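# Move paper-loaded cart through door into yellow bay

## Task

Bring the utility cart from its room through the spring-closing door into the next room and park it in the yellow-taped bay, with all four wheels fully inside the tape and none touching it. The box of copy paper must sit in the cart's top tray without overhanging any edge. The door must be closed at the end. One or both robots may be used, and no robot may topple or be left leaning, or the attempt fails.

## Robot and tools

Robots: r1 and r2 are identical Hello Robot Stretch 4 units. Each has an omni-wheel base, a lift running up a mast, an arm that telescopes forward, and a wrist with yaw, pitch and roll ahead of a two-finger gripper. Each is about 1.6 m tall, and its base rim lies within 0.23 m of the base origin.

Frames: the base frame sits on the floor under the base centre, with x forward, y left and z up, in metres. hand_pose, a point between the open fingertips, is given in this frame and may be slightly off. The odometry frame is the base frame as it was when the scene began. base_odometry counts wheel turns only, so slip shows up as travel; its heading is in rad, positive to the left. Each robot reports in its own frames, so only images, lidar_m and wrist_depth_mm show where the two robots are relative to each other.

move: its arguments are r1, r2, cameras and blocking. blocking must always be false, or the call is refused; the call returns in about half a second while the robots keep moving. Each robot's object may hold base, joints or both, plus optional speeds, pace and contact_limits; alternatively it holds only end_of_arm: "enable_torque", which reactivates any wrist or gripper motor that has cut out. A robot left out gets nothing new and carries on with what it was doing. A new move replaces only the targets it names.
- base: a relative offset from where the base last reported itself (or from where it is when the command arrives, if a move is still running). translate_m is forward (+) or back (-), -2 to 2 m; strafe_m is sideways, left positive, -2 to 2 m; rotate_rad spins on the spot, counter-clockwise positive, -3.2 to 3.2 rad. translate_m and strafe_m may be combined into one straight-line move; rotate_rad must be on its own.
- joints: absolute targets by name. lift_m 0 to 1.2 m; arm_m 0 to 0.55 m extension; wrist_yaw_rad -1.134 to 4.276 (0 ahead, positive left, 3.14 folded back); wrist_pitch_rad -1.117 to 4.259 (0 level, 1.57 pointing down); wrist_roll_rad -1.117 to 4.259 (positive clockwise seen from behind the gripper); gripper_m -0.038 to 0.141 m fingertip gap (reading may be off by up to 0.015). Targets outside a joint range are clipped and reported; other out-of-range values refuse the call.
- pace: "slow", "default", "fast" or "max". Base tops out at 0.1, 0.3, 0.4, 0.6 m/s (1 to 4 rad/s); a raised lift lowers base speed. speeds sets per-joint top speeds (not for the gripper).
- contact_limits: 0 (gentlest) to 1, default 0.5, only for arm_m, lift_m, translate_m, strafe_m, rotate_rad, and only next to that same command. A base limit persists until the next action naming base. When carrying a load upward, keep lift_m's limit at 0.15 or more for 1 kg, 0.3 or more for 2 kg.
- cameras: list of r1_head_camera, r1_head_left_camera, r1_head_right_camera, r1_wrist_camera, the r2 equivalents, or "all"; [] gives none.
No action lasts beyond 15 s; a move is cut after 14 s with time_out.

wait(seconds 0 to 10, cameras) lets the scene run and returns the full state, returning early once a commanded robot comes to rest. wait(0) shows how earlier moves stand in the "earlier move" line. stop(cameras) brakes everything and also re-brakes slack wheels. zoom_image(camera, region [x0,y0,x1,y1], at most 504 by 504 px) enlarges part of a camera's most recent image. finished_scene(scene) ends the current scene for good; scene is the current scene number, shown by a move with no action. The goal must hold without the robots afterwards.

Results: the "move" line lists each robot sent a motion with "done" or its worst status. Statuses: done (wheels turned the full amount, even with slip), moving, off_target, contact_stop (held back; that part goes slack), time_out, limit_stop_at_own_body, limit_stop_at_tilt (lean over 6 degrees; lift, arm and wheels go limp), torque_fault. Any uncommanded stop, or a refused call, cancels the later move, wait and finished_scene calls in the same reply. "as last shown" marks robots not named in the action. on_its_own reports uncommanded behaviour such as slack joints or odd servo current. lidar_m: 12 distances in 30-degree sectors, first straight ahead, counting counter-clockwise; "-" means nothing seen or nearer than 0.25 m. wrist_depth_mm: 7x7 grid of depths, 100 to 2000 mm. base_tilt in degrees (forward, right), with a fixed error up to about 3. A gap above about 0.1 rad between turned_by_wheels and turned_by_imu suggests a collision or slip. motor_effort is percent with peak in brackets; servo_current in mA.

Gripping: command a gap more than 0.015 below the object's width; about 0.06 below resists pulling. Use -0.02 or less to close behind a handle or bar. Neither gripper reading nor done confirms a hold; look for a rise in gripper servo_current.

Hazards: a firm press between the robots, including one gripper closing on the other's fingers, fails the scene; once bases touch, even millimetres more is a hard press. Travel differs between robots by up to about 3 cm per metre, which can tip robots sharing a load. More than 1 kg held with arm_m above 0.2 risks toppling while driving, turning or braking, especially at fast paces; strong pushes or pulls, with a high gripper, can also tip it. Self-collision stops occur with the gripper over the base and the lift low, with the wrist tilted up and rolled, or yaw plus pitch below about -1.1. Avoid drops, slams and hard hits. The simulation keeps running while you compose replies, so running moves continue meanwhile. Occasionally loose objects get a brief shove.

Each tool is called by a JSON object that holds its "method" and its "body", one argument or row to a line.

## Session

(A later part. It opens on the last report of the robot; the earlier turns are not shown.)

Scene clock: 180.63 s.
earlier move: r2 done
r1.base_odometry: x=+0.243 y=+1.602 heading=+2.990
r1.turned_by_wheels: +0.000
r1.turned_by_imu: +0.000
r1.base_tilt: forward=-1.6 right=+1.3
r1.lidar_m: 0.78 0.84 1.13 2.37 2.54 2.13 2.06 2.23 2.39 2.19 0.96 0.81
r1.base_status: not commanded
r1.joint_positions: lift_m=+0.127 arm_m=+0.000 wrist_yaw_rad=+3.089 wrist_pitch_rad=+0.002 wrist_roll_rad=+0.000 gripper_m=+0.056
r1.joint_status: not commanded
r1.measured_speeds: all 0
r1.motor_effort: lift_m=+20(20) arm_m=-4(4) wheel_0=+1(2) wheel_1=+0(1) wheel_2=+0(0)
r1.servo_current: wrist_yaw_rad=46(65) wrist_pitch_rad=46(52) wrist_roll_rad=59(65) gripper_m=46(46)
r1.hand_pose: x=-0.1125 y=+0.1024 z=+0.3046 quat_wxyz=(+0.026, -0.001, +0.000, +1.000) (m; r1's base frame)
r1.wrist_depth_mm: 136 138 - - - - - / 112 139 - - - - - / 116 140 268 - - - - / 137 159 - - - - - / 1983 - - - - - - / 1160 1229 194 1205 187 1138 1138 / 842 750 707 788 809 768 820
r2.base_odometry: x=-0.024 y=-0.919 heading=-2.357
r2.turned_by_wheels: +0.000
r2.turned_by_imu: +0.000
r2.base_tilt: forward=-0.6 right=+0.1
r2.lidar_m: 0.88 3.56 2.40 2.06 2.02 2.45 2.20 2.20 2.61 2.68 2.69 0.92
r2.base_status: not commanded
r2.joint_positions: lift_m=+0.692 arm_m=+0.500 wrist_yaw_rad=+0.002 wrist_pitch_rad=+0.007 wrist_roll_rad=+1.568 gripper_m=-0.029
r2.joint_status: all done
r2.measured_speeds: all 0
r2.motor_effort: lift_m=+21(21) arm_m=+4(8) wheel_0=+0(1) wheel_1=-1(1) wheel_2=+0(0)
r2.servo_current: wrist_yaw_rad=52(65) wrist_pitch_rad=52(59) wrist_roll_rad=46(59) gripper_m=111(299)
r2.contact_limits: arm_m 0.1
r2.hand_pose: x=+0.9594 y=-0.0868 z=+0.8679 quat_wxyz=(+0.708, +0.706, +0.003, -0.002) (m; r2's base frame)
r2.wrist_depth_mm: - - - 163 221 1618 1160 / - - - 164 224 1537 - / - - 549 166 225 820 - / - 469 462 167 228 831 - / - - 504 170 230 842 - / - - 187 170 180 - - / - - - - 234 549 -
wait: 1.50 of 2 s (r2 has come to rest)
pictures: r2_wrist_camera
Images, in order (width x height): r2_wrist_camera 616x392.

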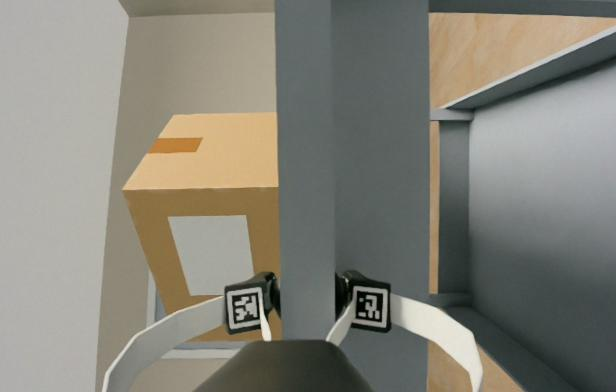

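{"method": "move", "body": {
  "blocking": false,
  "r2": {"joints":{"arm_m":0.22},"pace":"slow","contact_limits":{"arm_m":0.6}}
}}

{"method": "wait", "body": {
  "seconds": 5,
  "cameras": ["r2_wrist_camera"]
}}

{"method": "move", "body": {
  "blocking": false,
  "r2": {"base":{"translate_m":-0.55},"pace":"slow"}
}}

{"method": "wait", "body": {
  "seconds": 9,
  "cameras": ["r2_wrist_camera","r2_head_camera","r2_head_left_camera"]
}}

Scene clock: 188.97 s.
move: r2 moving
r1: as last shown
r1.lidar_m: 0.78 0.84 1.10 2.38 2.53 2.10 2.06 2.24 2.38 2.16 0.95 0.79
r1.servo_current: wrist_yaw_rad=39(59) wrist_pitch_rad=39(52) wrist_roll_rad=59(59) gripper_m=46(46)
r1.wrist_depth_mm: 136 138 - - - - - / 112 139 - - - - - / 116 139 268 - - - - / 137 158 - - - - - / 1983 - - - - - - / 1182 1229 194 1205 187 1160 1138 / 831 759 707 798 798 778 809
r2.base_odometry: x=-0.024 y=-0.919 heading=-2.357
r2.turned_by_wheels: +0.000
r2.turned_by_imu: +0.001
r2.base_tilt: forward=-0.7 right=+0.1
r2.lidar_m: 0.89 3.52 2.42 2.07 2.05 2.43 2.21 2.20 2.58 2.68 2.67 0.93
r2.base_status: not commanded
r2.joint_positions: lift_m=+0.692 arm_m=+0.488 wrist_yaw_rad=+0.003 wrist_pitch_rad=+0.007 wrist_roll_rad=+1.568 gripper_m=-0.029
r2.joint_status: arm_m moving
r2.measured_speeds: translate_m=+0.000 strafe_m=+0.000 rotate_rad=+0.000 lift_m=+0.000 arm_m=-0.049 wrist_yaw_rad=+0.000 wrist_pitch_rad=+0.000 wrist_roll_rad=+0.000
r2.motor_effort: lift_m=+21(21) arm_m=-9(12) wheel_0=+0(1) wheel_1=-1(1) wheel_2=-1(1)
r2.servo_current: wrist_yaw_rad=59(59) wrist_pitch_rad=52(52) wrist_roll_rad=46(59) gripper_m=111(117)
r2.contact_limits: arm_m 0.6
r2.hand_pose: x=+0.9472 y=-0.0866 z=+0.8679 quat_wxyz=(+0.708, +0.706, +0.004, -0.002) (m; r2's base frame)
r2.wrist_depth_mm: - - - 162 221 1618 1138 / - - - 164 224 1576 - / - - 544 166 224 820 - / - - 459 167 228 831 - / - - 500 169 229 842 - / - - 187 170 179 - - / - - - - 234 1537 -

Scene clock: 192.53 s.
earlier move: r2 done
r1.base_odometry: x=+0.243 y=+1.602 heading=+2.990
r1.turned_by_wheels: +0.000
r1.turned_by_imu: +0.000
r1.base_tilt: forward=-1.6 right=+1.3
r1.lidar_m: 0.77 0.83 1.14 2.37 2.54 2.12 2.07 2.25 2.37 2.16 0.95 0.79
r1.base_status: not commanded
r1.joint_positions: lift_m=+0.127 arm_m=+0.000 wrist_yaw_rad=+3.089 wrist_pitch_rad=+0.002 wrist_roll_rad=+0.000 gripper_m=+0.056
r1.joint_status: not commanded
r1.measured_speeds: all 0
r1.motor_effort: lift_m=+20(20) arm_m=-4(4) wheel_0=+2(2) wheel_1=+1(1) wheel_2=+0(0)
r1.servo_current: wrist_yaw_rad=52(65) wrist_pitch_rad=39(52) wrist_roll_rad=52(72) gripper_m=39(46)
r1.hand_pose: x=-0.1125 y=+0.1024 z=+0.3046 quat_wxyz=(+0.026, -0.001, +0.000, +1.000) (m; r1's base frame)
r1.wrist_depth_mm: 136 138 - - - - - / 112 139 - - - - - / 116 139 270 - - - - / 136 159 - - - - - / 1921 - - - - - - / 1160 1160 194 1160 188 1160 1138 / 842 750 715 809 788 788 809
r2.base_odometry: x=-0.024 y=-0.919 heading=-2.357
r2.turned_by_wheels: +0.000
r2.turned_by_imu: +0.000
r2.base_tilt: forward=-0.7 right=+0.1
r2.lidar_m: 0.62 0.65 2.39 2.06 2.07 2.45 2.21 2.20 2.60 2.69 2.69 0.65
r2.base_status: not commanded
r2.joint_positions: lift_m=+0.692 arm_m=+0.220 wrist_yaw_rad=+0.003 wrist_pitch_rad=+0.007 wrist_roll_rad=+1.568 gripper_m=-0.029
r2.joint_status: all done
r2.measured_speeds: all 0
r2.motor_effort: lift_m=+21(21) arm_m=-8(14) wheel_0=+1(1) wheel_1=-1(1) wheel_2=+0(1)
r2.servo_current: wrist_yaw_rad=46(65) wrist_pitch_rad=46(59) wrist_roll_rad=59(59) gripper_m=98(117)
r2.contact_limits: arm_m 0.6
r2.hand_pose: x=+0.6798 y=-0.0865 z=+0.8679 quat_wxyz=(+0.708, +0.706, +0.004, -0.001) (m; r2's base frame)
r2.wrist_depth_mm: - - - 166 227 1499 1138 / - - - 167 227 1618 - / - - 585 167 229 820 - / - - 459 229 229 831 - / - - 492 169 229 842 - / - - 185 170 179 - - / - - 609 - 231 132 -
wait: 3.57 of 5 s (r2 has come to rest)
pictures: r2_wrist_camera
Images, in order (width x height): r2_wrist_camera 616x392.

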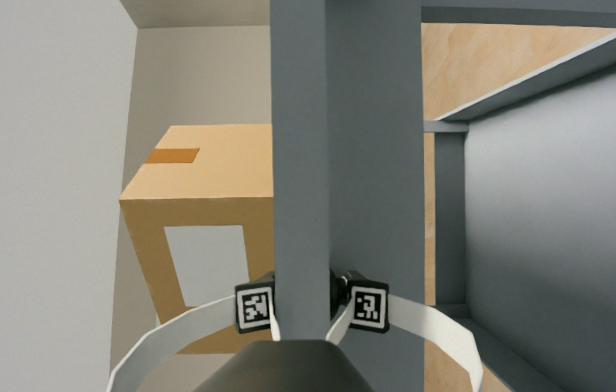

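Scene clock: 193.03 s.
move: r2 moving
r1: as last shown
r1.base_tilt: forward=-1.5 right=+1.3
r1.lidar_m: 0.77 0.83 1.10 2.38 2.54 2.11 2.07 2.24 2.37 2.16 0.94 0.80
r1.motor_effort: lift_m=+20(20) arm_m=-4(4) wheel_0=+1(2) wheel_1=+0(1) wheel_2=+0(0)
r1.servo_current: wrist_yaw_rad=65(65) wrist_pitch_rad=39(46) wrist_roll_rad=46(65) gripper_m=46(46)
r1.wrist_depth_mm: 136 138 - - - - - / 112 139 - - - - - / 116 139 268 - - - - / 137 159 - - - - - / 1863 - - - - - - / 1182 1205 194 1205 187 1160 1138 / 831 759 707 820 798 768 809
r2.base_odometry: x=-0.016 y=-0.910 heading=-2.357
r2.turned_by_wheels: +0.000
r2.turned_by_imu: +0.000
r2.base_tilt: forward=-0.6 right=+0.0
r2.lidar_m: 0.60 0.64 2.42 2.06 2.04 2.44 2.21 2.21 2.61 2.67 2.68 0.65
r2.base_status: translate_m moving
r2.joint_positions: lift_m=+0.692 arm_m=+0.220 wrist_yaw_rad=+0.003 wrist_pitch_rad=+0.007 wrist_roll_rad=+1.568 gripper_m=-0.029
r2.joint_status: not commanded
r2.measured_speeds: translate_m=-0.050 strafe_m=+0.000 rotate_rad=-0.003 lift_m=+0.000 arm_m=+0.000 wrist_yaw_rad=+0.000 wrist_pitch_rad=+0.000 wrist_roll_rad=+0.000
r2.motor_effort: lift_m=+21(21) arm_m=-8(8) wheel_0=-2(7) wheel_1=-6(8) wheel_2=+14(14)
r2.servo_current: wrist_yaw_rad=46(52) wrist_pitch_rad=39(59) wrist_roll_rad=46(59) gripper_m=98(104)
r2.contact_limits: arm_m 0.6
r2.hand_pose: x=+0.6798 y=-0.0865 z=+0.8679 quat_wxyz=(+0.708, +0.706, +0.004, -0.001) (m; r2's base frame)
r2.wrist_depth_mm: - - - 166 227 1537 1138 / - - - 167 228 1537 - / - - 580 168 229 798 - / - - 459 229 229 831 - / - - 496 169 230 831 - / - - 185 169 179 - - / - - 609 - 233 132 -

Scene clock: 199.30 s.
earlier move: r2 done
r1.base_odometry: x=+0.243 y=+1.602 heading=+2.990
r1.turned_by_wheels: +0.000
r1.turned_by_imu: +0.000
r1.base_tilt: forward=-1.6 right=+1.3
r1.lidar_m: 0.76 0.85 1.10 2.37 2.55 2.14 2.06 2.24 2.38 2.17 0.93 0.81
r1.base_status: not commanded
r1.joint_positions: lift_m=+0.127 arm_m=+0.000 wrist_yaw_rad=+3.089 wrist_pitch_rad=+0.002 wrist_roll_rad=+0.000 gripper_m=+0.056
r1.joint_status: not commanded
r1.measured_speeds: all 0
r1.motor_effort: lift_m=+20(20) arm_m=-4(4) wheel_0=+2(3) wheel_1=+0(1) wheel_2=+0(0)
r1.servo_current: wrist_yaw_rad=46(72) wrist_pitch_rad=46(52) wrist_roll_rad=46(72) gripper_m=39(52)
r1.hand_pose: x=-0.1125 y=+0.1024 z=+0.3046 quat_wxyz=(+0.026, -0.001, +0.000, +1.000) (m; r1's base frame)
r1.wrist_depth_mm: 136 138 - - - - - / 112 139 - - - - - / 116 140 268 - - - - / 137 159 - - - - - / 1921 - - - - - - / 1205 1205 194 1205 187 1182 1118 / 842 759 707 798 778 778 820
r2.base_odometry: x=+0.365 y=-0.531 heading=-2.357
r2.turned_by_wheels: +0.000
r2.turned_by_imu: +0.003
r2.base_tilt: forward=-0.7 right=+0.1
r2.lidar_m: 0.59 0.64 2.23 1.88 1.92 1.96 1.68 1.66 1.97 2.81 2.81 0.66
r2.base_status: done
r2.joint_positions: lift_m=+0.692 arm_m=+0.220 wrist_yaw_rad=+0.003 wrist_pitch_rad=+0.007 wrist_roll_rad=+1.568 gripper_m=-0.029
r2.joint_status: not commanded
r2.measured_speeds: all 0
r2.motor_effort: lift_m=+21(21) arm_m=-7(8) wheel_0=+0(7) wheel_1=-4(8) wheel_2=+8(14)
r2.servo_current: wrist_yaw_rad=52(65) wrist_pitch_rad=46(59) wrist_roll_rad=39(65) gripper_m=98(111)
r2.contact_limits: arm_m 0.6
r2.hand_pose: x=+0.6797 y=-0.0865 z=+0.8679 quat_wxyz=(+0.708, +0.706, +0.004, -0.001) (m; r2's base frame)
r2.wrist_depth_mm: - - - 174 236 1336 1025 / - - - 174 235 1618 554 / - - - 173 235 809 - / - - 480 232 233 831 - / - 496 477 171 231 831 - / - - 185 170 179 - - / - - 569 - 229 - -
wait: 6.27 of 9 s (r2 has come to rest)
pictures: r2_head_camera, r2_head_left_camera, r2_wrist_camera
Images, in order (width x height): r2_head_camera 420x560, r2_head_left_camera 420x672, r2_wrist_camera 616x392.

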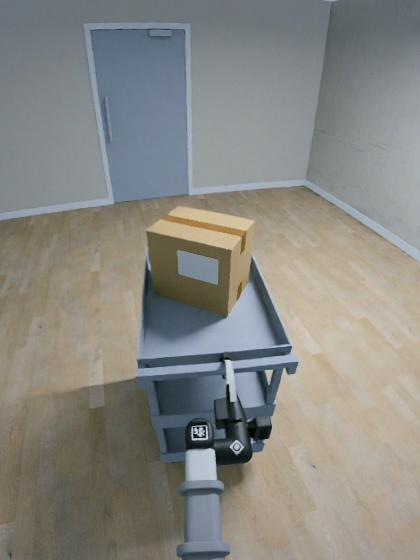

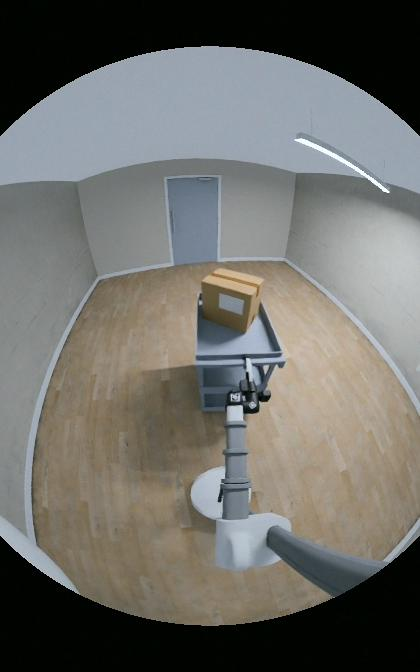

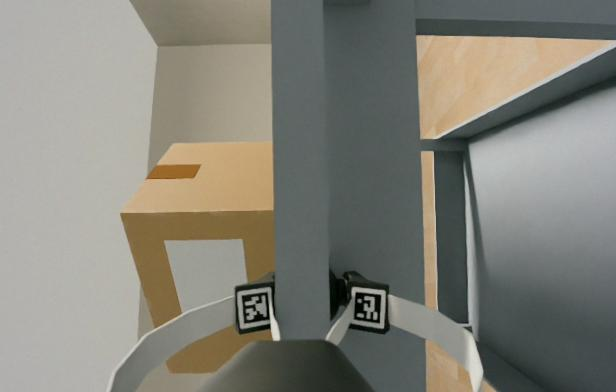

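{"method": "move", "body": {
  "blocking": false,
  "r1": {"base":{"strafe_m":-0.12}}
}}

{"method": "wait", "body": {
  "seconds": 2
}}

{"method": "move", "body": {
  "blocking": false,
  "r1": {"base":{"translate_m":0.5}}
}}

{"method": "wait", "body": {
  "seconds": 3,
  "cameras": ["r1_head_left_camera","r1_head_right_camera","r1_head_camera"]
}}

Scene clock: 218.50 s.
move: r1 moving
r1.base_odometry: x=+0.248 y=+1.637 heading=+2.990
r1.turned_by_wheels: +0.000
r1.turned_by_imu: +0.000
r1.base_tilt: forward=-1.6 right=+1.2
r1.lidar_m: 0.76 0.82 1.13 2.41 2.57 2.13 2.07 2.21 2.36 2.18 0.92 0.81
r1.base_status: strafe_m moving
r1.joint_positions: lift_m=+0.127 arm_m=+0.000 wrist_yaw_rad=+3.089 wrist_pitch_rad=+0.002 wrist_roll_rad=+0.000 gripper_m=+0.056
r1.joint_status: not commanded
r1.measured_speeds: translate_m=+0.000 strafe_m=-0.139 rotate_rad=+0.003 lift_m=+0.000 arm_m=+0.000 wrist_yaw_rad=+0.000 wrist_pitch_rad=+0.000 wrist_roll_rad=+0.000
r1.motor_effort: lift_m=+20(20) arm_m=-4(4) wheel_0=+9(10) wheel_1=-8(9) wheel_2=+0(2)
r1.servo_current: wrist_yaw_rad=65(72) wrist_pitch_rad=39(39) wrist_roll_rad=65(65) gripper_m=39(52)
r1.hand_pose: x=-0.1125 y=+0.1024 z=+0.3046 quat_wxyz=(+0.026, -0.001, +0.000, +1.000) (m; r1's base frame)
r1.wrist_depth_mm: 136 138 - - - - - / 113 139 - - - - - / 117 140 271 - - - - / 137 162 - - - - - / 1921 - - - - - - / 1182 1205 191 1205 188 1160 1138 / 842 750 715 798 788 768 820
r2: as last shown
r2.turned_by_imu: +0.000
r2.base_tilt: forward=-0.6 right=+0.1
r2.lidar_m: 0.59 0.63 2.22 1.92 1.92 1.96 1.69 1.67 1.95 2.81 2.81 0.63
r2.motor_effort: lift_m=+21(21) arm_m=-7(7) wheel_0=+1(1) wheel_1=-4(5) wheel_2=+7(8)
r2.servo_current: wrist_yaw_rad=52(52) wrist_pitch_rad=52(59) wrist_roll_rad=46(59) gripper_m=98(104)
r2.contact_limits: arm_m 0.6
r2.wrist_depth_mm: - - - 174 236 1336 1025 / - - - 174 236 1618 559 / - - - 173 234 809 - / - - 480 232 233 831 - / - 496 477 171 231 831 - / - - 185 170 178 - - / - - 574 - 230 - -

Scene clock: 219.57 s.
earlier move: r1 done
r1.base_odometry: x=+0.261 y=+1.720 heading=+2.990
r1.turned_by_wheels: +0.000
r1.turned_by_imu: +0.000
r1.base_tilt: forward=-1.6 right=+1.3
r1.lidar_m: 0.77 0.83 1.10 2.49 2.64 2.14 2.08 2.23 2.29 2.13 0.94 0.76
r1.base_status: done
r1.joint_positions: lift_m=+0.127 arm_m=+0.000 wrist_yaw_rad=+3.089 wrist_pitch_rad=+0.002 wrist_roll_rad=+0.000 gripper_m=+0.056
r1.joint_status: not commanded
r1.measured_speeds: all 0
r1.motor_effort: lift_m=+20(20) arm_m=-4(4) wheel_0=+2(11) wheel_1=+0(10) wheel_2=+0(2)
r1.servo_current: wrist_yaw_rad=39(72) wrist_pitch_rad=33(52) wrist_roll_rad=52(65) gripper_m=39(52)
r1.hand_pose: x=-0.1125 y=+0.1024 z=+0.3046 quat_wxyz=(+0.026, -0.001, +0.000, +1.000) (m; r1's base frame)
r1.wrist_depth_mm: - 138 - - - - - / 112 139 - - - - - / 116 139 267 - - - - / 136 157 - - - - - / 1921 - - - - - - / 1160 1182 194 1182 187 1160 1138 / 854 750 750 143 798 778 820
r2.base_odometry: x=+0.365 y=-0.531 heading=-2.357
r2.turned_by_wheels: +0.000
r2.turned_by_imu: +0.000
r2.base_tilt: forward=-0.6 right=+0.1
r2.lidar_m: 0.58 0.62 2.23 1.91 1.90 1.97 1.67 1.68 1.97 2.80 2.79 0.65
r2.base_status: not commanded
r2.joint_positions: lift_m=+0.692 arm_m=+0.220 wrist_yaw_rad=+0.003 wrist_pitch_rad=+0.007 wrist_roll_rad=+1.568 gripper_m=-0.029
r2.joint_status: not commanded
r2.measured_speeds: all 0
r2.motor_effort: lift_m=+21(21) arm_m=-7(7) wheel_0=+1(1) wheel_1=-5(5) wheel_2=+8(8)
r2.servo_current: wrist_yaw_rad=46(65) wrist_pitch_rad=52(59) wrist_roll_rad=52(59) gripper_m=104(104)
r2.contact_limits: arm_m 0.6
r2.hand_pose: x=+0.6797 y=-0.0865 z=+0.8679 quat_wxyz=(+0.708, +0.706, +0.004, -0.001) (m; r2's base frame)
r2.wrist_depth_mm: - - - 175 237 1336 1025 / - - - 174 235 1661 549 / - - - 173 234 788 - / - - 480 230 233 842 - / - 496 477 171 231 831 - / - - 185 170 178 - - / - - 574 - 229 - -
wait: 1.07 of 2 s (r1 has come to rest)

Scene clock: 220.07 s.
move: r1 moving
r1.base_odometry: x=+0.230 y=+1.725 heading=+2.990
r1.turned_by_wheels: +0.000
r1.turned_by_imu: +0.000
r1.base_tilt: forward=-1.6 right=+1.2
r1.lidar_m: 0.74 0.79 1.05 2.49 2.66 2.16 2.09 2.28 2.27 2.02 0.89 0.75
r1.base_status: translate_m moving
r1.joint_positions: lift_m=+0.127 arm_m=+0.000 wrist_yaw_rad=+3.089 wrist_pitch_rad=+0.002 wrist_roll_rad=+0.000 gripper_m=+0.056
r1.joint_status: not commanded
r1.measured_speeds: translate_m=+0.122 strafe_m=+0.000 rotate_rad=-0.001 lift_m=+0.000 arm_m=+0.000 wrist_yaw_rad=+0.000 wrist_pitch_rad=+0.000 wrist_roll_rad=+0.000
r1.motor_effort: lift_m=+20(20) arm_m=-4(4) wheel_0=+9(9) wheel_1=+6(7) wheel_2=-8(9)
r1.servo_current: wrist_yaw_rad=26(72) wrist_pitch_rad=39(46) wrist_roll_rad=46(65) gripper_m=39(46)
r1.hand_pose: x=-0.1125 y=+0.1024 z=+0.3046 quat_wxyz=(+0.026, -0.001, +0.000, +1.000) (m; r1's base frame)
r1.wrist_depth_mm: - 138 - - - - - / 112 139 - - - - - / 116 139 264 - - - - / 137 156 - - - - - / 1983 - - - - - - / 1205 1182 193 1205 188 1160 1138 / 831 759 750 143 788 768 820
r2: as last shown
r2.base_tilt: forward=-0.7 right=+0.0
r2.lidar_m: 0.61 0.66 2.23 1.91 1.92 1.95 1.69 1.67 1.99 2.84 2.83 0.64
r2.motor_effort: lift_m=+21(21) arm_m=-7(7) wheel_0=+0(1) wheel_1=-4(5) wheel_2=+7(8)
r2.servo_current: wrist_yaw_rad=52(52) wrist_pitch_rad=46(52) wrist_roll_rad=46(52) gripper_m=98(111)
r2.contact_limits: arm_m 0.6
r2.wrist_depth_mm: - - - 174 237 1308 1042 / - - - 174 235 1618 559 / - - - 173 233 788 - / - - 480 230 233 831 - / - 492 477 171 231 831 - / - - 185 170 179 - - / - - 569 - 229 - -

Scene clock: 222.73 s.
earlier move: r1 done
r1.base_odometry: x=-0.233 y=+1.795 heading=+2.991
r1.turned_by_wheels: +0.000
r1.turned_by_imu: +0.000
r1.base_tilt: forward=-1.6 right=+1.2
r1.lidar_m: 0.27 0.31 0.43 1.24 2.65 2.63 2.58 2.77 2.33 0.68 0.39 0.25
r1.base_status: done
r1.joint_positions: lift_m=+0.127 arm_m=+0.000 wrist_yaw_rad=+3.089 wrist_pitch_rad=+0.002 wrist_roll_rad=+0.000 gripper_m=+0.056
r1.joint_status: not commanded
r1.measured_speeds: all 0
r1.motor_effort: lift_m=+20(20) arm_m=-4(4) wheel_0=+2(9) wheel_1=+0(8) wheel_2=+2(10)
r1.servo_current: wrist_yaw_rad=46(72) wrist_pitch_rad=39(52) wrist_roll_rad=39(65) gripper_m=39(52)
r1.hand_pose: x=-0.1125 y=+0.1024 z=+0.3046 quat_wxyz=(+0.026, -0.001, +0.000, +1.000) (m; r1's base frame)
r1.wrist_depth_mm: 136 138 - - - - - / 113 139 - - - - - / 114 139 268 - - - - / 137 163 - - - - - / 1983 - - - - - - / 1182 1205 193 1205 187 1255 1255 / 842 741 750 143 750 778 820
r2.base_odometry: x=+0.365 y=-0.531 heading=-2.357
r2.turned_by_wheels: +0.000
r2.turned_by_imu: +0.000
r2.base_tilt: forward=-0.7 right=+0.1
r2.lidar_m: 0.61 0.64 2.26 1.90 1.90 1.96 1.67 1.67 1.98 2.79 2.77 0.64
r2.base_status: not commanded
r2.joint_positions: lift_m=+0.692 arm_m=+0.220 wrist_yaw_rad=+0.003 wrist_pitch_rad=+0.007 wrist_roll_rad=+1.568 gripper_m=-0.029
r2.joint_status: not commanded
r2.measured_speeds: all 0
r2.motor_effort: lift_m=+21(21) arm_m=-7(7) wheel_0=+1(1) wheel_1=-4(5) wheel_2=+7(8)
r2.servo_current: wrist_yaw_rad=52(59) wrist_pitch_rad=46(59) wrist_roll_rad=39(59) gripper_m=104(111)
r2.contact_limits: arm_m 0.6
r2.hand_pose: x=+0.6797 y=-0.0865 z=+0.8679 quat_wxyz=(+0.708, +0.706, +0.004, -0.001) (m; r2's base frame)
r2.wrist_depth_mm: - - - 175 236 1336 1060 / - - - 174 235 1618 554 / - - - 173 233 798 - / - - 480 232 231 842 - / - 492 477 171 231 820 - / - - 185 169 179 - - / - - 574 - 230 - -
wait: 2.67 of 3 s (r1 has come to rest)
pictures: r1_head_camera, r1_head_left_camera, r1_head_right_camera
Images, in order (width x height): r1_head_camera 420x560, r1_head_left_camera 420x672, r1_head_right_camera 420x672.

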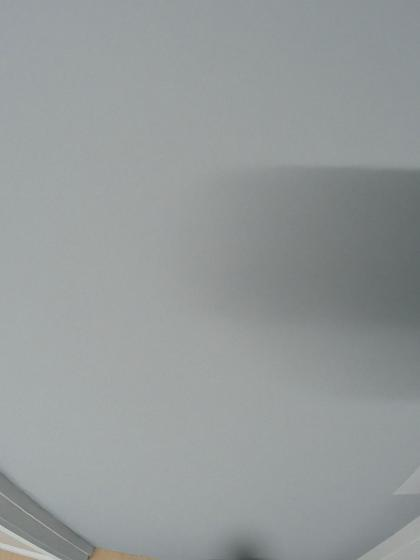

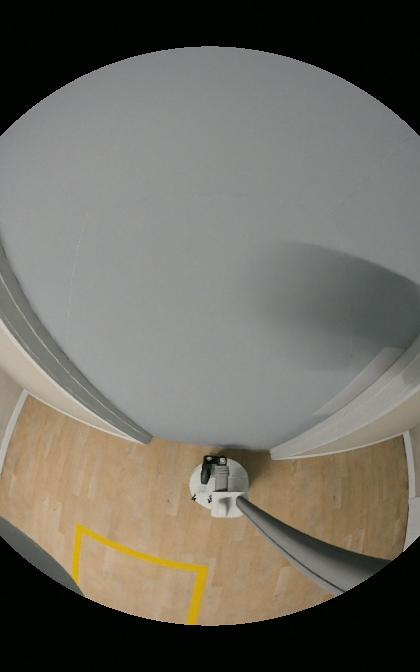

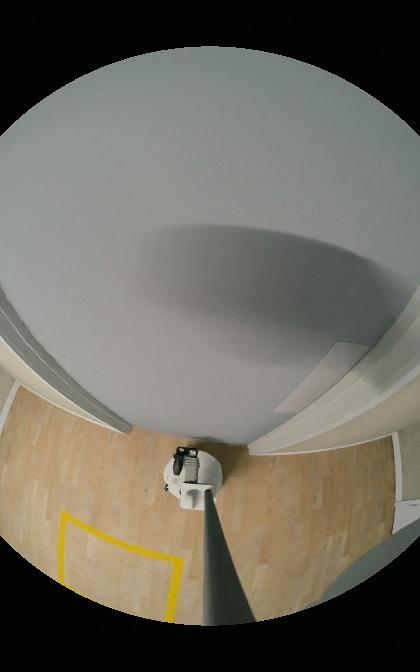

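{"method": "move", "body": {
  "blocking": false,
  "r1": {"base":{"translate_m":0.45},"pace":"slow","contact_limits":{"translate_m":0.7}}
}}

{"method": "wait", "body": {
  "seconds": 6,
  "cameras": ["r1_head_left_camera","r1_head_right_camera","r2_head_camera"]
}}

Scene clock: 231.60 s.
move: r1 moving
r1.base_odometry: x=-0.246 y=+1.797 heading=+2.991
r1.turned_by_wheels: +0.000
r1.turned_by_imu: +0.000
r1.base_tilt: forward=-1.6 right=+1.3
r1.lidar_m: 0.26 0.27 0.43 1.15 2.61 2.64 2.57 2.81 2.32 0.63 0.36 0.28
r1.base_status: translate_m moving
r1.joint_positions: lift_m=+0.127 arm_m=+0.000 wrist_yaw_rad=+3.089 wrist_pitch_rad=+0.002 wrist_roll_rad=+0.000 gripper_m=+0.056
r1.joint_status: not commanded
r1.measured_speeds: translate_m=+0.049 strafe_m=+0.000 rotate_rad=+0.003 lift_m=+0.000 arm_m=+0.000 wrist_yaw_rad=+0.000 wrist_pitch_rad=+0.000 wrist_roll_rad=+0.000
r1.motor_effort: lift_m=+20(20) arm_m=-4(4) wheel_0=+2(6) wheel_1=+4(5) wheel_2=-6(6)
r1.servo_current: wrist_yaw_rad=59(59) wrist_pitch_rad=46(52) wrist_roll_rad=46(65) gripper_m=46(46)
r1.contact_limits: translate_m 0.7
r1.hand_pose: x=-0.1125 y=+0.1024 z=+0.3046 quat_wxyz=(+0.026, -0.001, +0.000, +1.000) (m; r1's base frame)
r1.wrist_depth_mm: 136 138 - - - - - / 113 139 - - - - - / 114 139 268 - - - - / 137 163 - - - - - / 1983 - - - - - - / 1182 1205 193 1205 188 1255 1255 / 854 750 750 143 759 778 820
r2: as last shown
r2.base_tilt: forward=-0.7 right=+0.0
r2.lidar_m: 0.59 0.64 2.24 1.91 1.92 1.96 1.66 1.67 1.98 2.81 2.82 0.65
r2.servo_current: wrist_yaw_rad=46(59) wrist_pitch_rad=46(52) wrist_roll_rad=39(52) gripper_m=98(104)
r2.contact_limits: arm_m 0.6
r2.wrist_depth_mm: - - - 175 236 1336 1025 / - - - 174 236 1618 559 / - - - 174 234 809 - / - - 477 231 233 842 - / - 496 473 171 232 831 - / - - 185 170 179 - - / - - 574 - 229 - -

Scene clock: 236.90 s.
earlier move: r1 done
r1.base_odometry: x=-0.678 y=+1.863 heading=+2.991
r1.turned_by_wheels: +0.000
r1.turned_by_imu: +0.003
r1.base_tilt: forward=-1.6 right=+1.3
r1.lidar_m: 0.25 - 0.25 0.28 0.60 3.07 3.02 2.99 0.44 0.49 2.46 0.30
r1.base_status: done
r1.joint_positions: lift_m=+0.127 arm_m=-0.001 wrist_yaw_rad=+3.103 wrist_pitch_rad=+0.002 wrist_roll_rad=+0.000 gripper_m=+0.056
r1.joint_status: not commanded
r1.measured_speeds: all 0
r1.motor_effort: lift_m=+20(20) arm_m=+11(11) wheel_0=+8(23) wheel_1=+12(18) wheel_2=-12(25)
r1.servo_current: wrist_yaw_rad=91(111) wrist_pitch_rad=39(52) wrist_roll_rad=39(65) gripper_m=46(52)
r1.contact_limits: translate_m 0.7
r1.hand_pose: x=-0.1145 y=+0.0986 z=+0.3046 quat_wxyz=(+0.019, -0.001, +0.000, +1.000) (m; r1's base frame)
r1.wrist_depth_mm: - 135 - - - - - / - 136 190 - - - - / 106 134 179 - - - - / 122 136 268 - - - - / 1708 - - - - - - / 1229 1205 194 1205 187 1182 1138 / 854 759 768 798 798 768 820
r2.base_odometry: x=+0.365 y=-0.531 heading=-2.357
r2.turned_by_wheels: +0.000
r2.turned_by_imu: +0.001
r2.base_tilt: forward=-0.7 right=+0.1
r2.lidar_m: 0.60 0.61 2.23 1.88 1.91 1.95 1.68 1.69 1.96 2.83 2.81 0.65
r2.base_status: not commanded
r2.joint_positions: lift_m=+0.692 arm_m=+0.220 wrist_yaw_rad=+0.003 wrist_pitch_rad=+0.007 wrist_roll_rad=+1.568 gripper_m=-0.029
r2.joint_status: not commanded
r2.measured_speeds: all 0
r2.motor_effort: lift_m=+21(21) arm_m=-7(7) wheel_0=+0(1) wheel_1=-4(5) wheel_2=+7(8)
r2.servo_current: wrist_yaw_rad=52(65) wrist_pitch_rad=52(59) wrist_roll_rad=52(65) gripper_m=98(111)
r2.contact_limits: arm_m 0.6
r2.hand_pose: x=+0.6797 y=-0.0865 z=+0.8679 quat_wxyz=(+0.708, +0.706, +0.004, -0.001) (m; r2's base frame)
r2.wrist_depth_mm: - - - 175 236 1336 1042 / - - - 174 235 1618 549 / - - - 173 233 809 - / - - 477 232 233 831 - / - 492 477 171 232 842 - / - - 185 170 179 - - / - - 574 - 229 - -
wait: 5.30 of 6 s (r1 has come to rest)
pictures: r1_head_left_camera, r1_head_right_camera, r2_head_camera
Images, in order (width x height): r1_head_left_camera 420x672, r1_head_right_camera 420x672, r2_head_camera 420x560.

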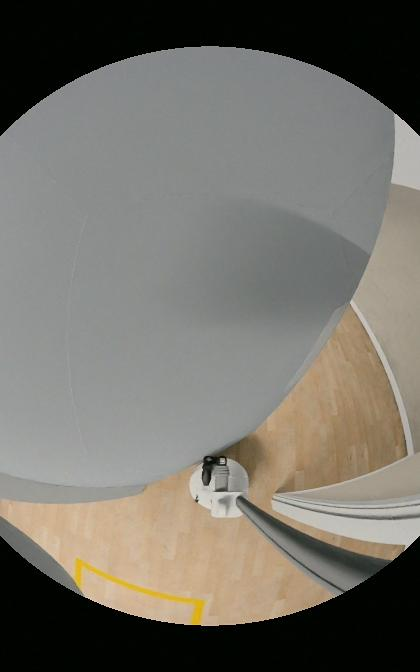

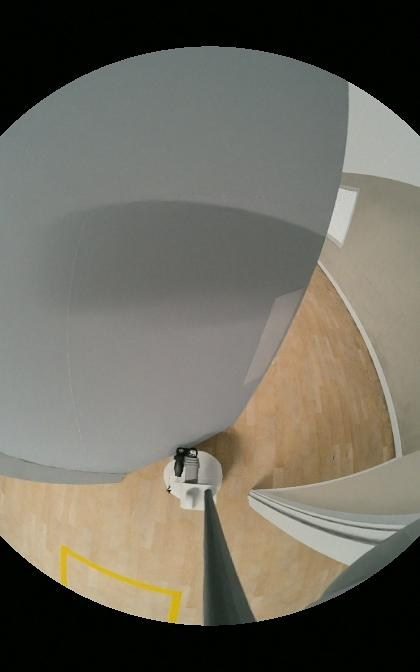

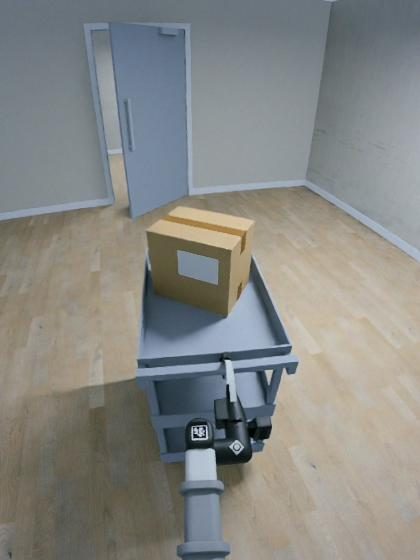

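{"method": "move", "body": {
  "blocking": false,
  "r1": {"base":{"rotate_rad":-1.3},"pace":"slow"}
}}

{"method": "wait", "body": {
  "seconds": 3,
  "cameras": ["r1_head_left_camera","r1_head_right_camera"]
}}

Scene clock: 247.60 s.
move: r1 moving
r1.base_odometry: x=-0.677 y=+1.863 heading=+2.865
r1.turned_by_wheels: -0.126
r1.turned_by_imu: -0.126
r1.base_tilt: forward=-1.6 right=+1.3
r1.lidar_m: 0.25 0.25 0.25 0.26 0.54 3.19 3.07 3.13 0.44 0.43 2.37 0.33
r1.base_status: rotate_rad moving
r1.joint_positions: lift_m=+0.127 arm_m=-0.001 wrist_yaw_rad=+3.103 wrist_pitch_rad=+0.002 wrist_roll_rad=+0.000 gripper_m=+0.056
r1.joint_status: not commanded
r1.measured_speeds: translate_m=-0.001 strafe_m=+0.000 rotate_rad=-0.489 lift_m=+0.000 arm_m=+0.000 wrist_yaw_rad=+0.000 wrist_pitch_rad=+0.000 wrist_roll_rad=+0.000
r1.motor_effort: lift_m=+20(20) arm_m=+11(11) wheel_0=+7(12) wheel_1=+15(17) wheel_2=-3(11)
r1.servo_current: wrist_yaw_rad=91(98) wrist_pitch_rad=39(52) wrist_roll_rad=59(59) gripper_m=46(46)
r1.hand_pose: x=-0.1145 y=+0.0986 z=+0.3046 quat_wxyz=(+0.019, -0.001, +0.000, +1.000) (m; r1's base frame)
r1.wrist_depth_mm: - 136 - - - - - / - 136 216 - - - - / 107 135 183 - - - - / 123 136 282 - - - - / 1708 - - - - - - / 1229 1182 195 1205 187 1182 1138 / 866 759 768 798 788 778 820
r2: as last shown
r2.turned_by_imu: +0.000
r2.lidar_m: 0.61 0.66 2.23 1.91 1.92 1.96 1.67 1.69 1.97 2.80 2.83 0.62
r2.motor_effort: lift_m=+21(21) arm_m=-7(7) wheel_0=+1(1) wheel_1=-4(5) wheel_2=+7(7)
r2.servo_current: wrist_yaw_rad=39(52) wrist_pitch_rad=52(52) wrist_roll_rad=46(52) gripper_m=104(104)
r2.contact_limits: arm_m 0.6
r2.wrist_depth_mm: - - - 174 236 1336 1042 / - - - 174 235 1661 554 / - - - 172 234 798 - / - - 477 232 232 831 - / - 492 473 171 232 842 - / - - 186 170 178 - - / - - 574 - 229 - -

Scene clock: 249.70 s.
earlier move: r1 done
r1.base_odometry: x=-0.677 y=+1.863 heading=+1.693
r1.turned_by_wheels: -1.173
r1.turned_by_imu: -1.177
r1.base_tilt: forward=-1.6 right=+1.3
r1.lidar_m: 2.31 0.37 0.25 - 0.25 0.25 0.40 3.07 3.05 3.07 0.48 0.42
r1.base_status: done
r1.joint_positions: lift_m=+0.127 arm_m=+0.000 wrist_yaw_rad=+3.092 wrist_pitch_rad=+0.002 wrist_roll_rad=+0.000 gripper_m=+0.056
r1.joint_status: not commanded
r1.measured_speeds: all 0
r1.motor_effort: lift_m=+20(20) arm_m=+5(11) wheel_0=-6(12) wheel_1=+18(22) wheel_2=+5(11)
r1.servo_current: wrist_yaw_rad=52(98) wrist_pitch_rad=52(52) wrist_roll_rad=59(72) gripper_m=46(52)
r1.hand_pose: x=-0.1129 y=+0.1017 z=+0.3046 quat_wxyz=(+0.025, -0.001, +0.000, +1.000) (m; r1's base frame)
r1.wrist_depth_mm: 136 138 707 436 260 193 - / 113 139 691 436 264 195 - / 116 140 691 442 265 187 - / 136 162 691 449 266 188 - / 1921 - 1661 445 266 189 161 / 1182 1182 193 449 191 188 - / 842 741 707 143 252 173 -
r2.base_odometry: x=+0.365 y=-0.531 heading=-2.357
r2.turned_by_wheels: +0.000
r2.turned_by_imu: +0.000
r2.base_tilt: forward=-0.6 right=+0.1
r2.lidar_m: 0.58 0.65 2.21 1.91 1.91 1.95 1.66 1.67 1.98 2.83 2.81 0.64
r2.base_status: not commanded
r2.joint_positions: lift_m=+0.692 arm_m=+0.220 wrist_yaw_rad=+0.003 wrist_pitch_rad=+0.007 wrist_roll_rad=+1.568 gripper_m=-0.029
r2.joint_status: not commanded
r2.measured_speeds: all 0
r2.motor_effort: lift_m=+21(21) arm_m=-7(7) wheel_0=+0(1) wheel_1=-4(5) wheel_2=+7(8)
r2.servo_current: wrist_yaw_rad=46(59) wrist_pitch_rad=46(59) wrist_roll_rad=46(59) gripper_m=98(111)
r2.contact_limits: arm_m 0.6
r2.hand_pose: x=+0.6797 y=-0.0865 z=+0.8679 quat_wxyz=(+0.708, +0.706, +0.004, -0.001) (m; r2's base frame)
r2.wrist_depth_mm: - - - 174 237 1336 1042 / - - - 174 236 1618 554 / - - - 173 234 798 - / - - 484 231 233 831 - / - 492 477 171 232 842 - / - - 185 170 179 - - / - - 574 - 229 - -
wait: 2.10 of 3 s (r1 has come to rest)
pictures: r1_head_left_camera, r1_head_right_camera
Images, in order (width x height): r1_head_left_camera 420x672, r1_head_right_camera 420x672.

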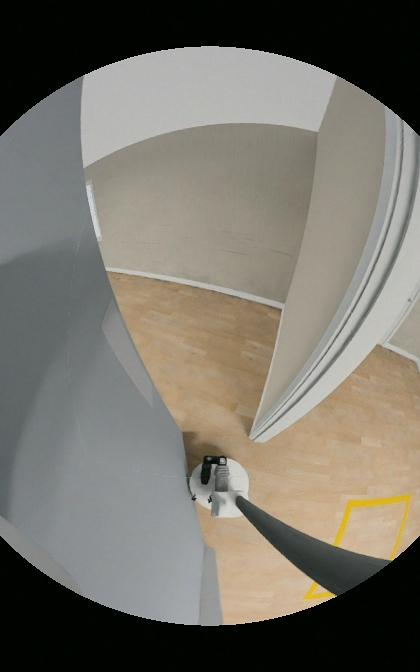

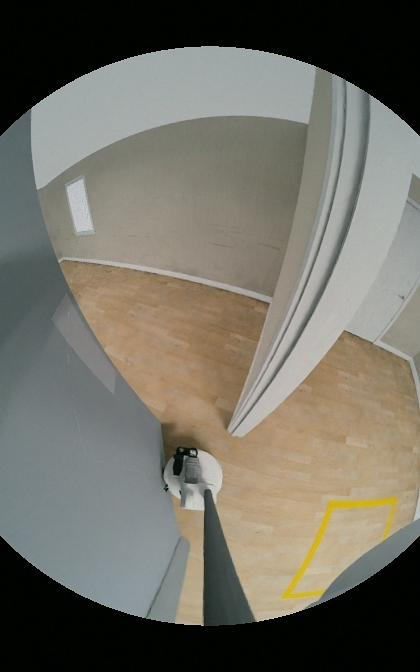

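{"method": "move", "body": {
  "blocking": false,
  "r1": {"base":{"translate_m":0.135,"strafe_m":0.48},"pace":"slow","contact_limits":{"translate_m":0.7,"strafe_m":0.7}}
}}

{"method": "wait", "body": {
  "seconds": 7,
  "cameras": ["r1_head_left_camera","r1_head_right_camera","r2_head_camera"]
}}

r1: "contact_limits": translate_m and strafe_m are given together and make one move, which takes one limit: state it under one of them only
Scene clock: 255.60 s.
r1.base_odometry: x=-0.677 y=+1.863 heading=+1.693
r1.turned_by_wheels: +0.000
r1.turned_by_imu: +0.000
r1.base_tilt: forward=-1.6 right=+1.3
r1.lidar_m: 2.29 0.41 0.25 - 0.25 0.25 0.42 3.05 3.03 3.08 0.48 0.43
r1.base_status: done
r1.joint_positions: lift_m=+0.127 arm_m=+0.000 wrist_yaw_rad=+3.092 wrist_pitch_rad=+0.002 wrist_roll_rad=+0.000 gripper_m=+0.056
r1.joint_status: not commanded
r1.measured_speeds: all 0
r1.motor_effort: lift_m=+20(20) arm_m=+5(11) wheel_0=-6(12) wheel_1=+18(22) wheel_2=+5(11)
r1.servo_current: wrist_yaw_rad=52(98) wrist_pitch_rad=52(52) wrist_roll_rad=59(72) gripper_m=39(52)
r1.hand_pose: x=-0.1129 y=+0.1017 z=+0.3046 quat_wxyz=(+0.025, -0.001, +0.000, +1.000) (m; r1's base frame)
r1.wrist_depth_mm: 136 138 707 433 260 193 - / 113 139 691 442 263 195 - / 117 139 683 445 265 188 - / 137 162 691 449 266 189 - / 1921 - 1708 449 266 188 161 / 1160 1205 193 452 191 189 - / 842 741 715 143 254 173 -
r2.base_odometry: x=+0.365 y=-0.531 heading=-2.357
r2.turned_by_wheels: +0.000
r2.turned_by_imu: +0.000
r2.base_tilt: forward=-0.7 right=+0.1
r2.lidar_m: 0.58 0.66 2.21 1.90 1.92 1.95 1.66 1.67 1.97 2.80 2.84 0.67
r2.base_status: not commanded
r2.joint_positions: lift_m=+0.692 arm_m=+0.220 wrist_yaw_rad=+0.003 wrist_pitch_rad=+0.007 wrist_roll_rad=+1.568 gripper_m=-0.029
r2.joint_status: not commanded
r2.measured_speeds: all 0
r2.motor_effort: lift_m=+21(21) arm_m=-7(7) wheel_0=+0(1) wheel_1=-4(5) wheel_2=+8(8)
r2.servo_current: wrist_yaw_rad=59(59) wrist_pitch_rad=46(59) wrist_roll_rad=46(59) gripper_m=98(111)
r2.contact_limits: arm_m 0.6
r2.hand_pose: x=+0.6797 y=-0.0865 z=+0.8679 quat_wxyz=(+0.708, +0.706, +0.004, -0.001) (m; r2's base frame)
r2.wrist_depth_mm: - - - 174 237 1366 1025 / - - - 174 235 1661 559 / - - - 173 235 798 - / - - 480 232 232 831 - / - 496 477 171 232 831 - / - - 185 170 179 - - / - - 574 - 230 - -
pictures: none

not run: a call was refused earlier in this reply.

{"method": "move", "body": {
  "blocking": false,
  "r1": {"base":{"translate_m":0.135,"strafe_m":0.48},"pace":"slow","contact_limits":{"strafe_m":0.7}}
}}

{"method": "wait", "body": {
  "seconds": 7,
  "cameras": ["r1_head_left_camera","r1_head_right_camera","r2_head_camera"]
}}

Scene clock: 262.63 s.
move: r1 moving
r1.base_odometry: x=-0.690 y=+1.865 heading=+1.693
r1.turned_by_wheels: +0.001
r1.turned_by_imu: +0.000
r1.base_tilt: forward=-1.6 right=+1.3
r1.lidar_m: 2.32 0.41 0.25 0.25 0.25 0.25 0.39 3.06 3.03 3.08 0.47 0.43
r1.base_status: translate_m moving; strafe_m moving
r1.joint_positions: lift_m=+0.127 arm_m=+0.000 wrist_yaw_rad=+3.092 wrist_pitch_rad=+0.002 wrist_roll_rad=+0.000 gripper_m=+0.056
r1.joint_status: not commanded
r1.measured_speeds: translate_m=+0.014 strafe_m=+0.049 rotate_rad=+0.000 lift_m=+0.000 arm_m=+0.000 wrist_yaw_rad=+0.000 wrist_pitch_rad=+0.000 wrist_roll_rad=+0.000
r1.motor_effort: lift_m=+20(20) arm_m=+5(5) wheel_0=-15(17) wheel_1=+21(24) wheel_2=+1(4)
r1.servo_current: wrist_yaw_rad=52(59) wrist_pitch_rad=46(52) wrist_roll_rad=52(78) gripper_m=46(46)
r1.contact_limits: strafe_m 0.7
r1.hand_pose: x=-0.1129 y=+0.1017 z=+0.3046 quat_wxyz=(+0.025, -0.001, +0.000, +1.000) (m; r1's base frame)
r1.wrist_depth_mm: 136 139 707 421 259 194 - / 113 139 699 424 260 195 - / 117 140 668 430 263 187 - / 137 162 699 430 263 187 - / 1983 - 732 436 265 189 161 / 1182 1205 193 436 191 189 161 / 866 741 707 143 250 174 -
r2.base_odometry: x=+0.365 y=-0.531 heading=-2.357
r2.turned_by_wheels: +0.000
r2.turned_by_imu: +0.000
r2.base_tilt: forward=-0.7 right=+0.1
r2.lidar_m: 0.60 0.63 2.24 1.91 1.92 1.94 1.67 1.69 1.99 2.81 2.82 0.64
r2.base_status: not commanded
r2.joint_positions: lift_m=+0.692 arm_m=+0.220 wrist_yaw_rad=+0.003 wrist_pitch_rad=+0.007 wrist_roll_rad=+1.568 gripper_m=-0.029
r2.joint_status: not commanded
r2.measured_speeds: all 0
r2.motor_effort: lift_m=+21(21) arm_m=-7(7) wheel_0=+1(1) wheel_1=-4(4) wheel_2=+7(8)
r2.servo_current: wrist_yaw_rad=46(52) wrist_pitch_rad=46(52) wrist_roll_rad=46(52) gripper_m=98(104)
r2.contact_limits: arm_m 0.6
r2.hand_pose: x=+0.6797 y=-0.0865 z=+0.8679 quat_wxyz=(+0.708, +0.706, +0.004, -0.001) (m; r2's base frame)
r2.wrist_depth_mm: - - - 174 237 1308 1042 / - - - 174 236 1661 554 / - - - 173 234 798 - / - - 480 232 232 831 - / - 492 477 171 231 842 - / - - 185 170 179 - - / - - 569 - 229 - -

Scene clock: 268.37 s.
earlier move: r1 done
r1.base_odometry: x=-1.170 y=+1.939 heading=+1.693
r1.turned_by_wheels: -0.001
r1.turned_by_imu: +0.003
r1.base_tilt: forward=-1.5 right=+1.3
r1.lidar_m: 2.36 2.93 2.28 0.25 0.25 0.25 0.25 0.42 3.51 0.80 0.75 1.49
r1.base_status: done
r1.joint_positions: lift_m=+0.127 arm_m=+0.000 wrist_yaw_rad=+3.092 wrist_pitch_rad=+0.002 wrist_roll_rad=+0.000 gripper_m=+0.056
r1.joint_status: not commanded
r1.measured_speeds: all 0
r1.motor_effort: lift_m=+20(20) arm_m=+5(5) wheel_0=-9(18) wheel_1=+7(24) wheel_2=+2(5)
r1.servo_current: wrist_yaw_rad=33(85) wrist_pitch_rad=46(52) wrist_roll_rad=46(78) gripper_m=46(52)
r1.contact_limits: strafe_m 0.7
r1.hand_pose: x=-0.1129 y=+0.1017 z=+0.3046 quat_wxyz=(+0.025, -0.001, +0.000, +1.000) (m; r1's base frame)
r1.wrist_depth_mm: 136 138 357 291 245 211 191 / 113 139 347 291 246 215 191 / 117 139 330 293 247 212 193 / 137 165 340 293 248 213 193 / 699 477 364 294 247 213 193 / 831 484 196 297 191 213 193 / 750 445 355 143 244 202 193
r2.base_odometry: x=+0.365 y=-0.531 heading=-2.357
r2.turned_by_wheels: +0.000
r2.turned_by_imu: +0.001
r2.base_tilt: forward=-0.6 right=+0.1
r2.lidar_m: 0.59 0.64 2.24 1.92 1.92 1.96 1.68 1.68 1.97 2.81 2.84 0.65
r2.base_status: not commanded
r2.joint_positions: lift_m=+0.692 arm_m=+0.220 wrist_yaw_rad=+0.003 wrist_pitch_rad=+0.007 wrist_roll_rad=+1.568 gripper_m=-0.029
r2.joint_status: not commanded
r2.measured_speeds: all 0
r2.motor_effort: lift_m=+21(21) arm_m=-7(7) wheel_0=+1(1) wheel_1=-4(5) wheel_2=+7(8)
r2.servo_current: wrist_yaw_rad=46(65) wrist_pitch_rad=46(59) wrist_roll_rad=33(65) gripper_m=104(111)
r2.contact_limits: arm_m 0.6
r2.hand_pose: x=+0.6797 y=-0.0865 z=+0.8679 quat_wxyz=(+0.708, +0.706, +0.004, -0.001) (m; r2's base frame)
r2.wrist_depth_mm: - - - 174 236 1336 1025 / - - - 174 236 1618 549 / - - - 173 235 798 - / - - 480 231 233 842 - / - 492 477 171 231 842 - / - - 185 170 179 - - / - - 569 - 229 - -
wait: 5.73 of 7 s (r1 has come to rest)
pictures: r1_head_left_camera, r1_head_right_camera, r2_head_camera
Images, in order (width x height): r1_head_left_camera 420x672, r1_head_right_camera 420x672, r2_head_camera 420x560.

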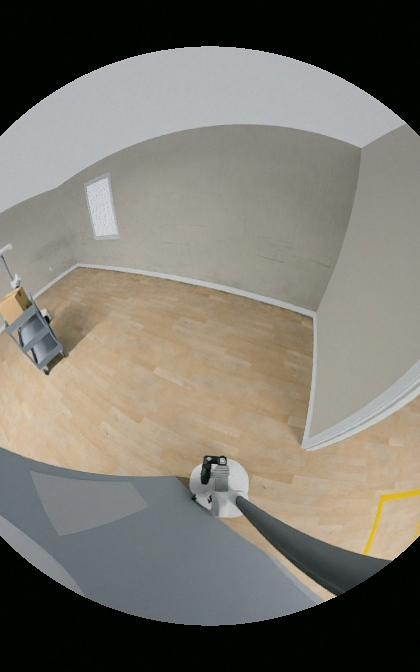

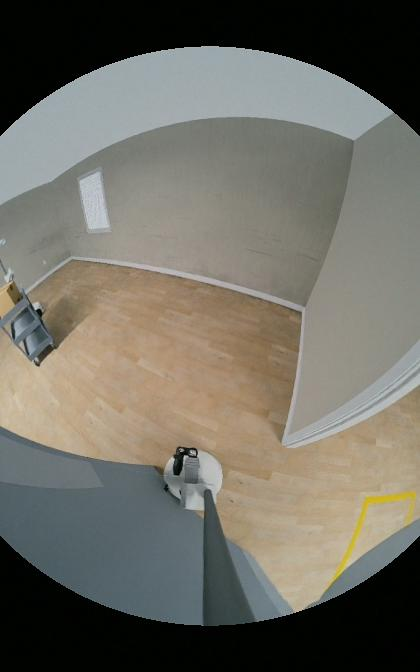

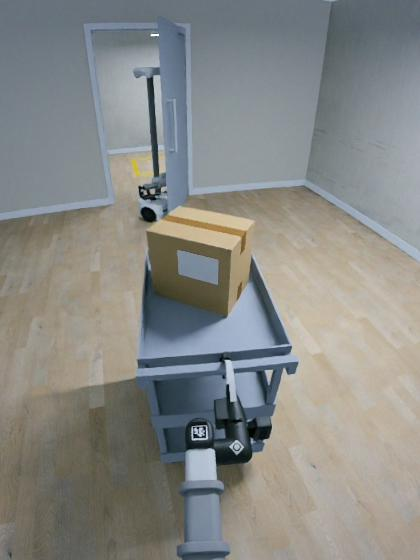

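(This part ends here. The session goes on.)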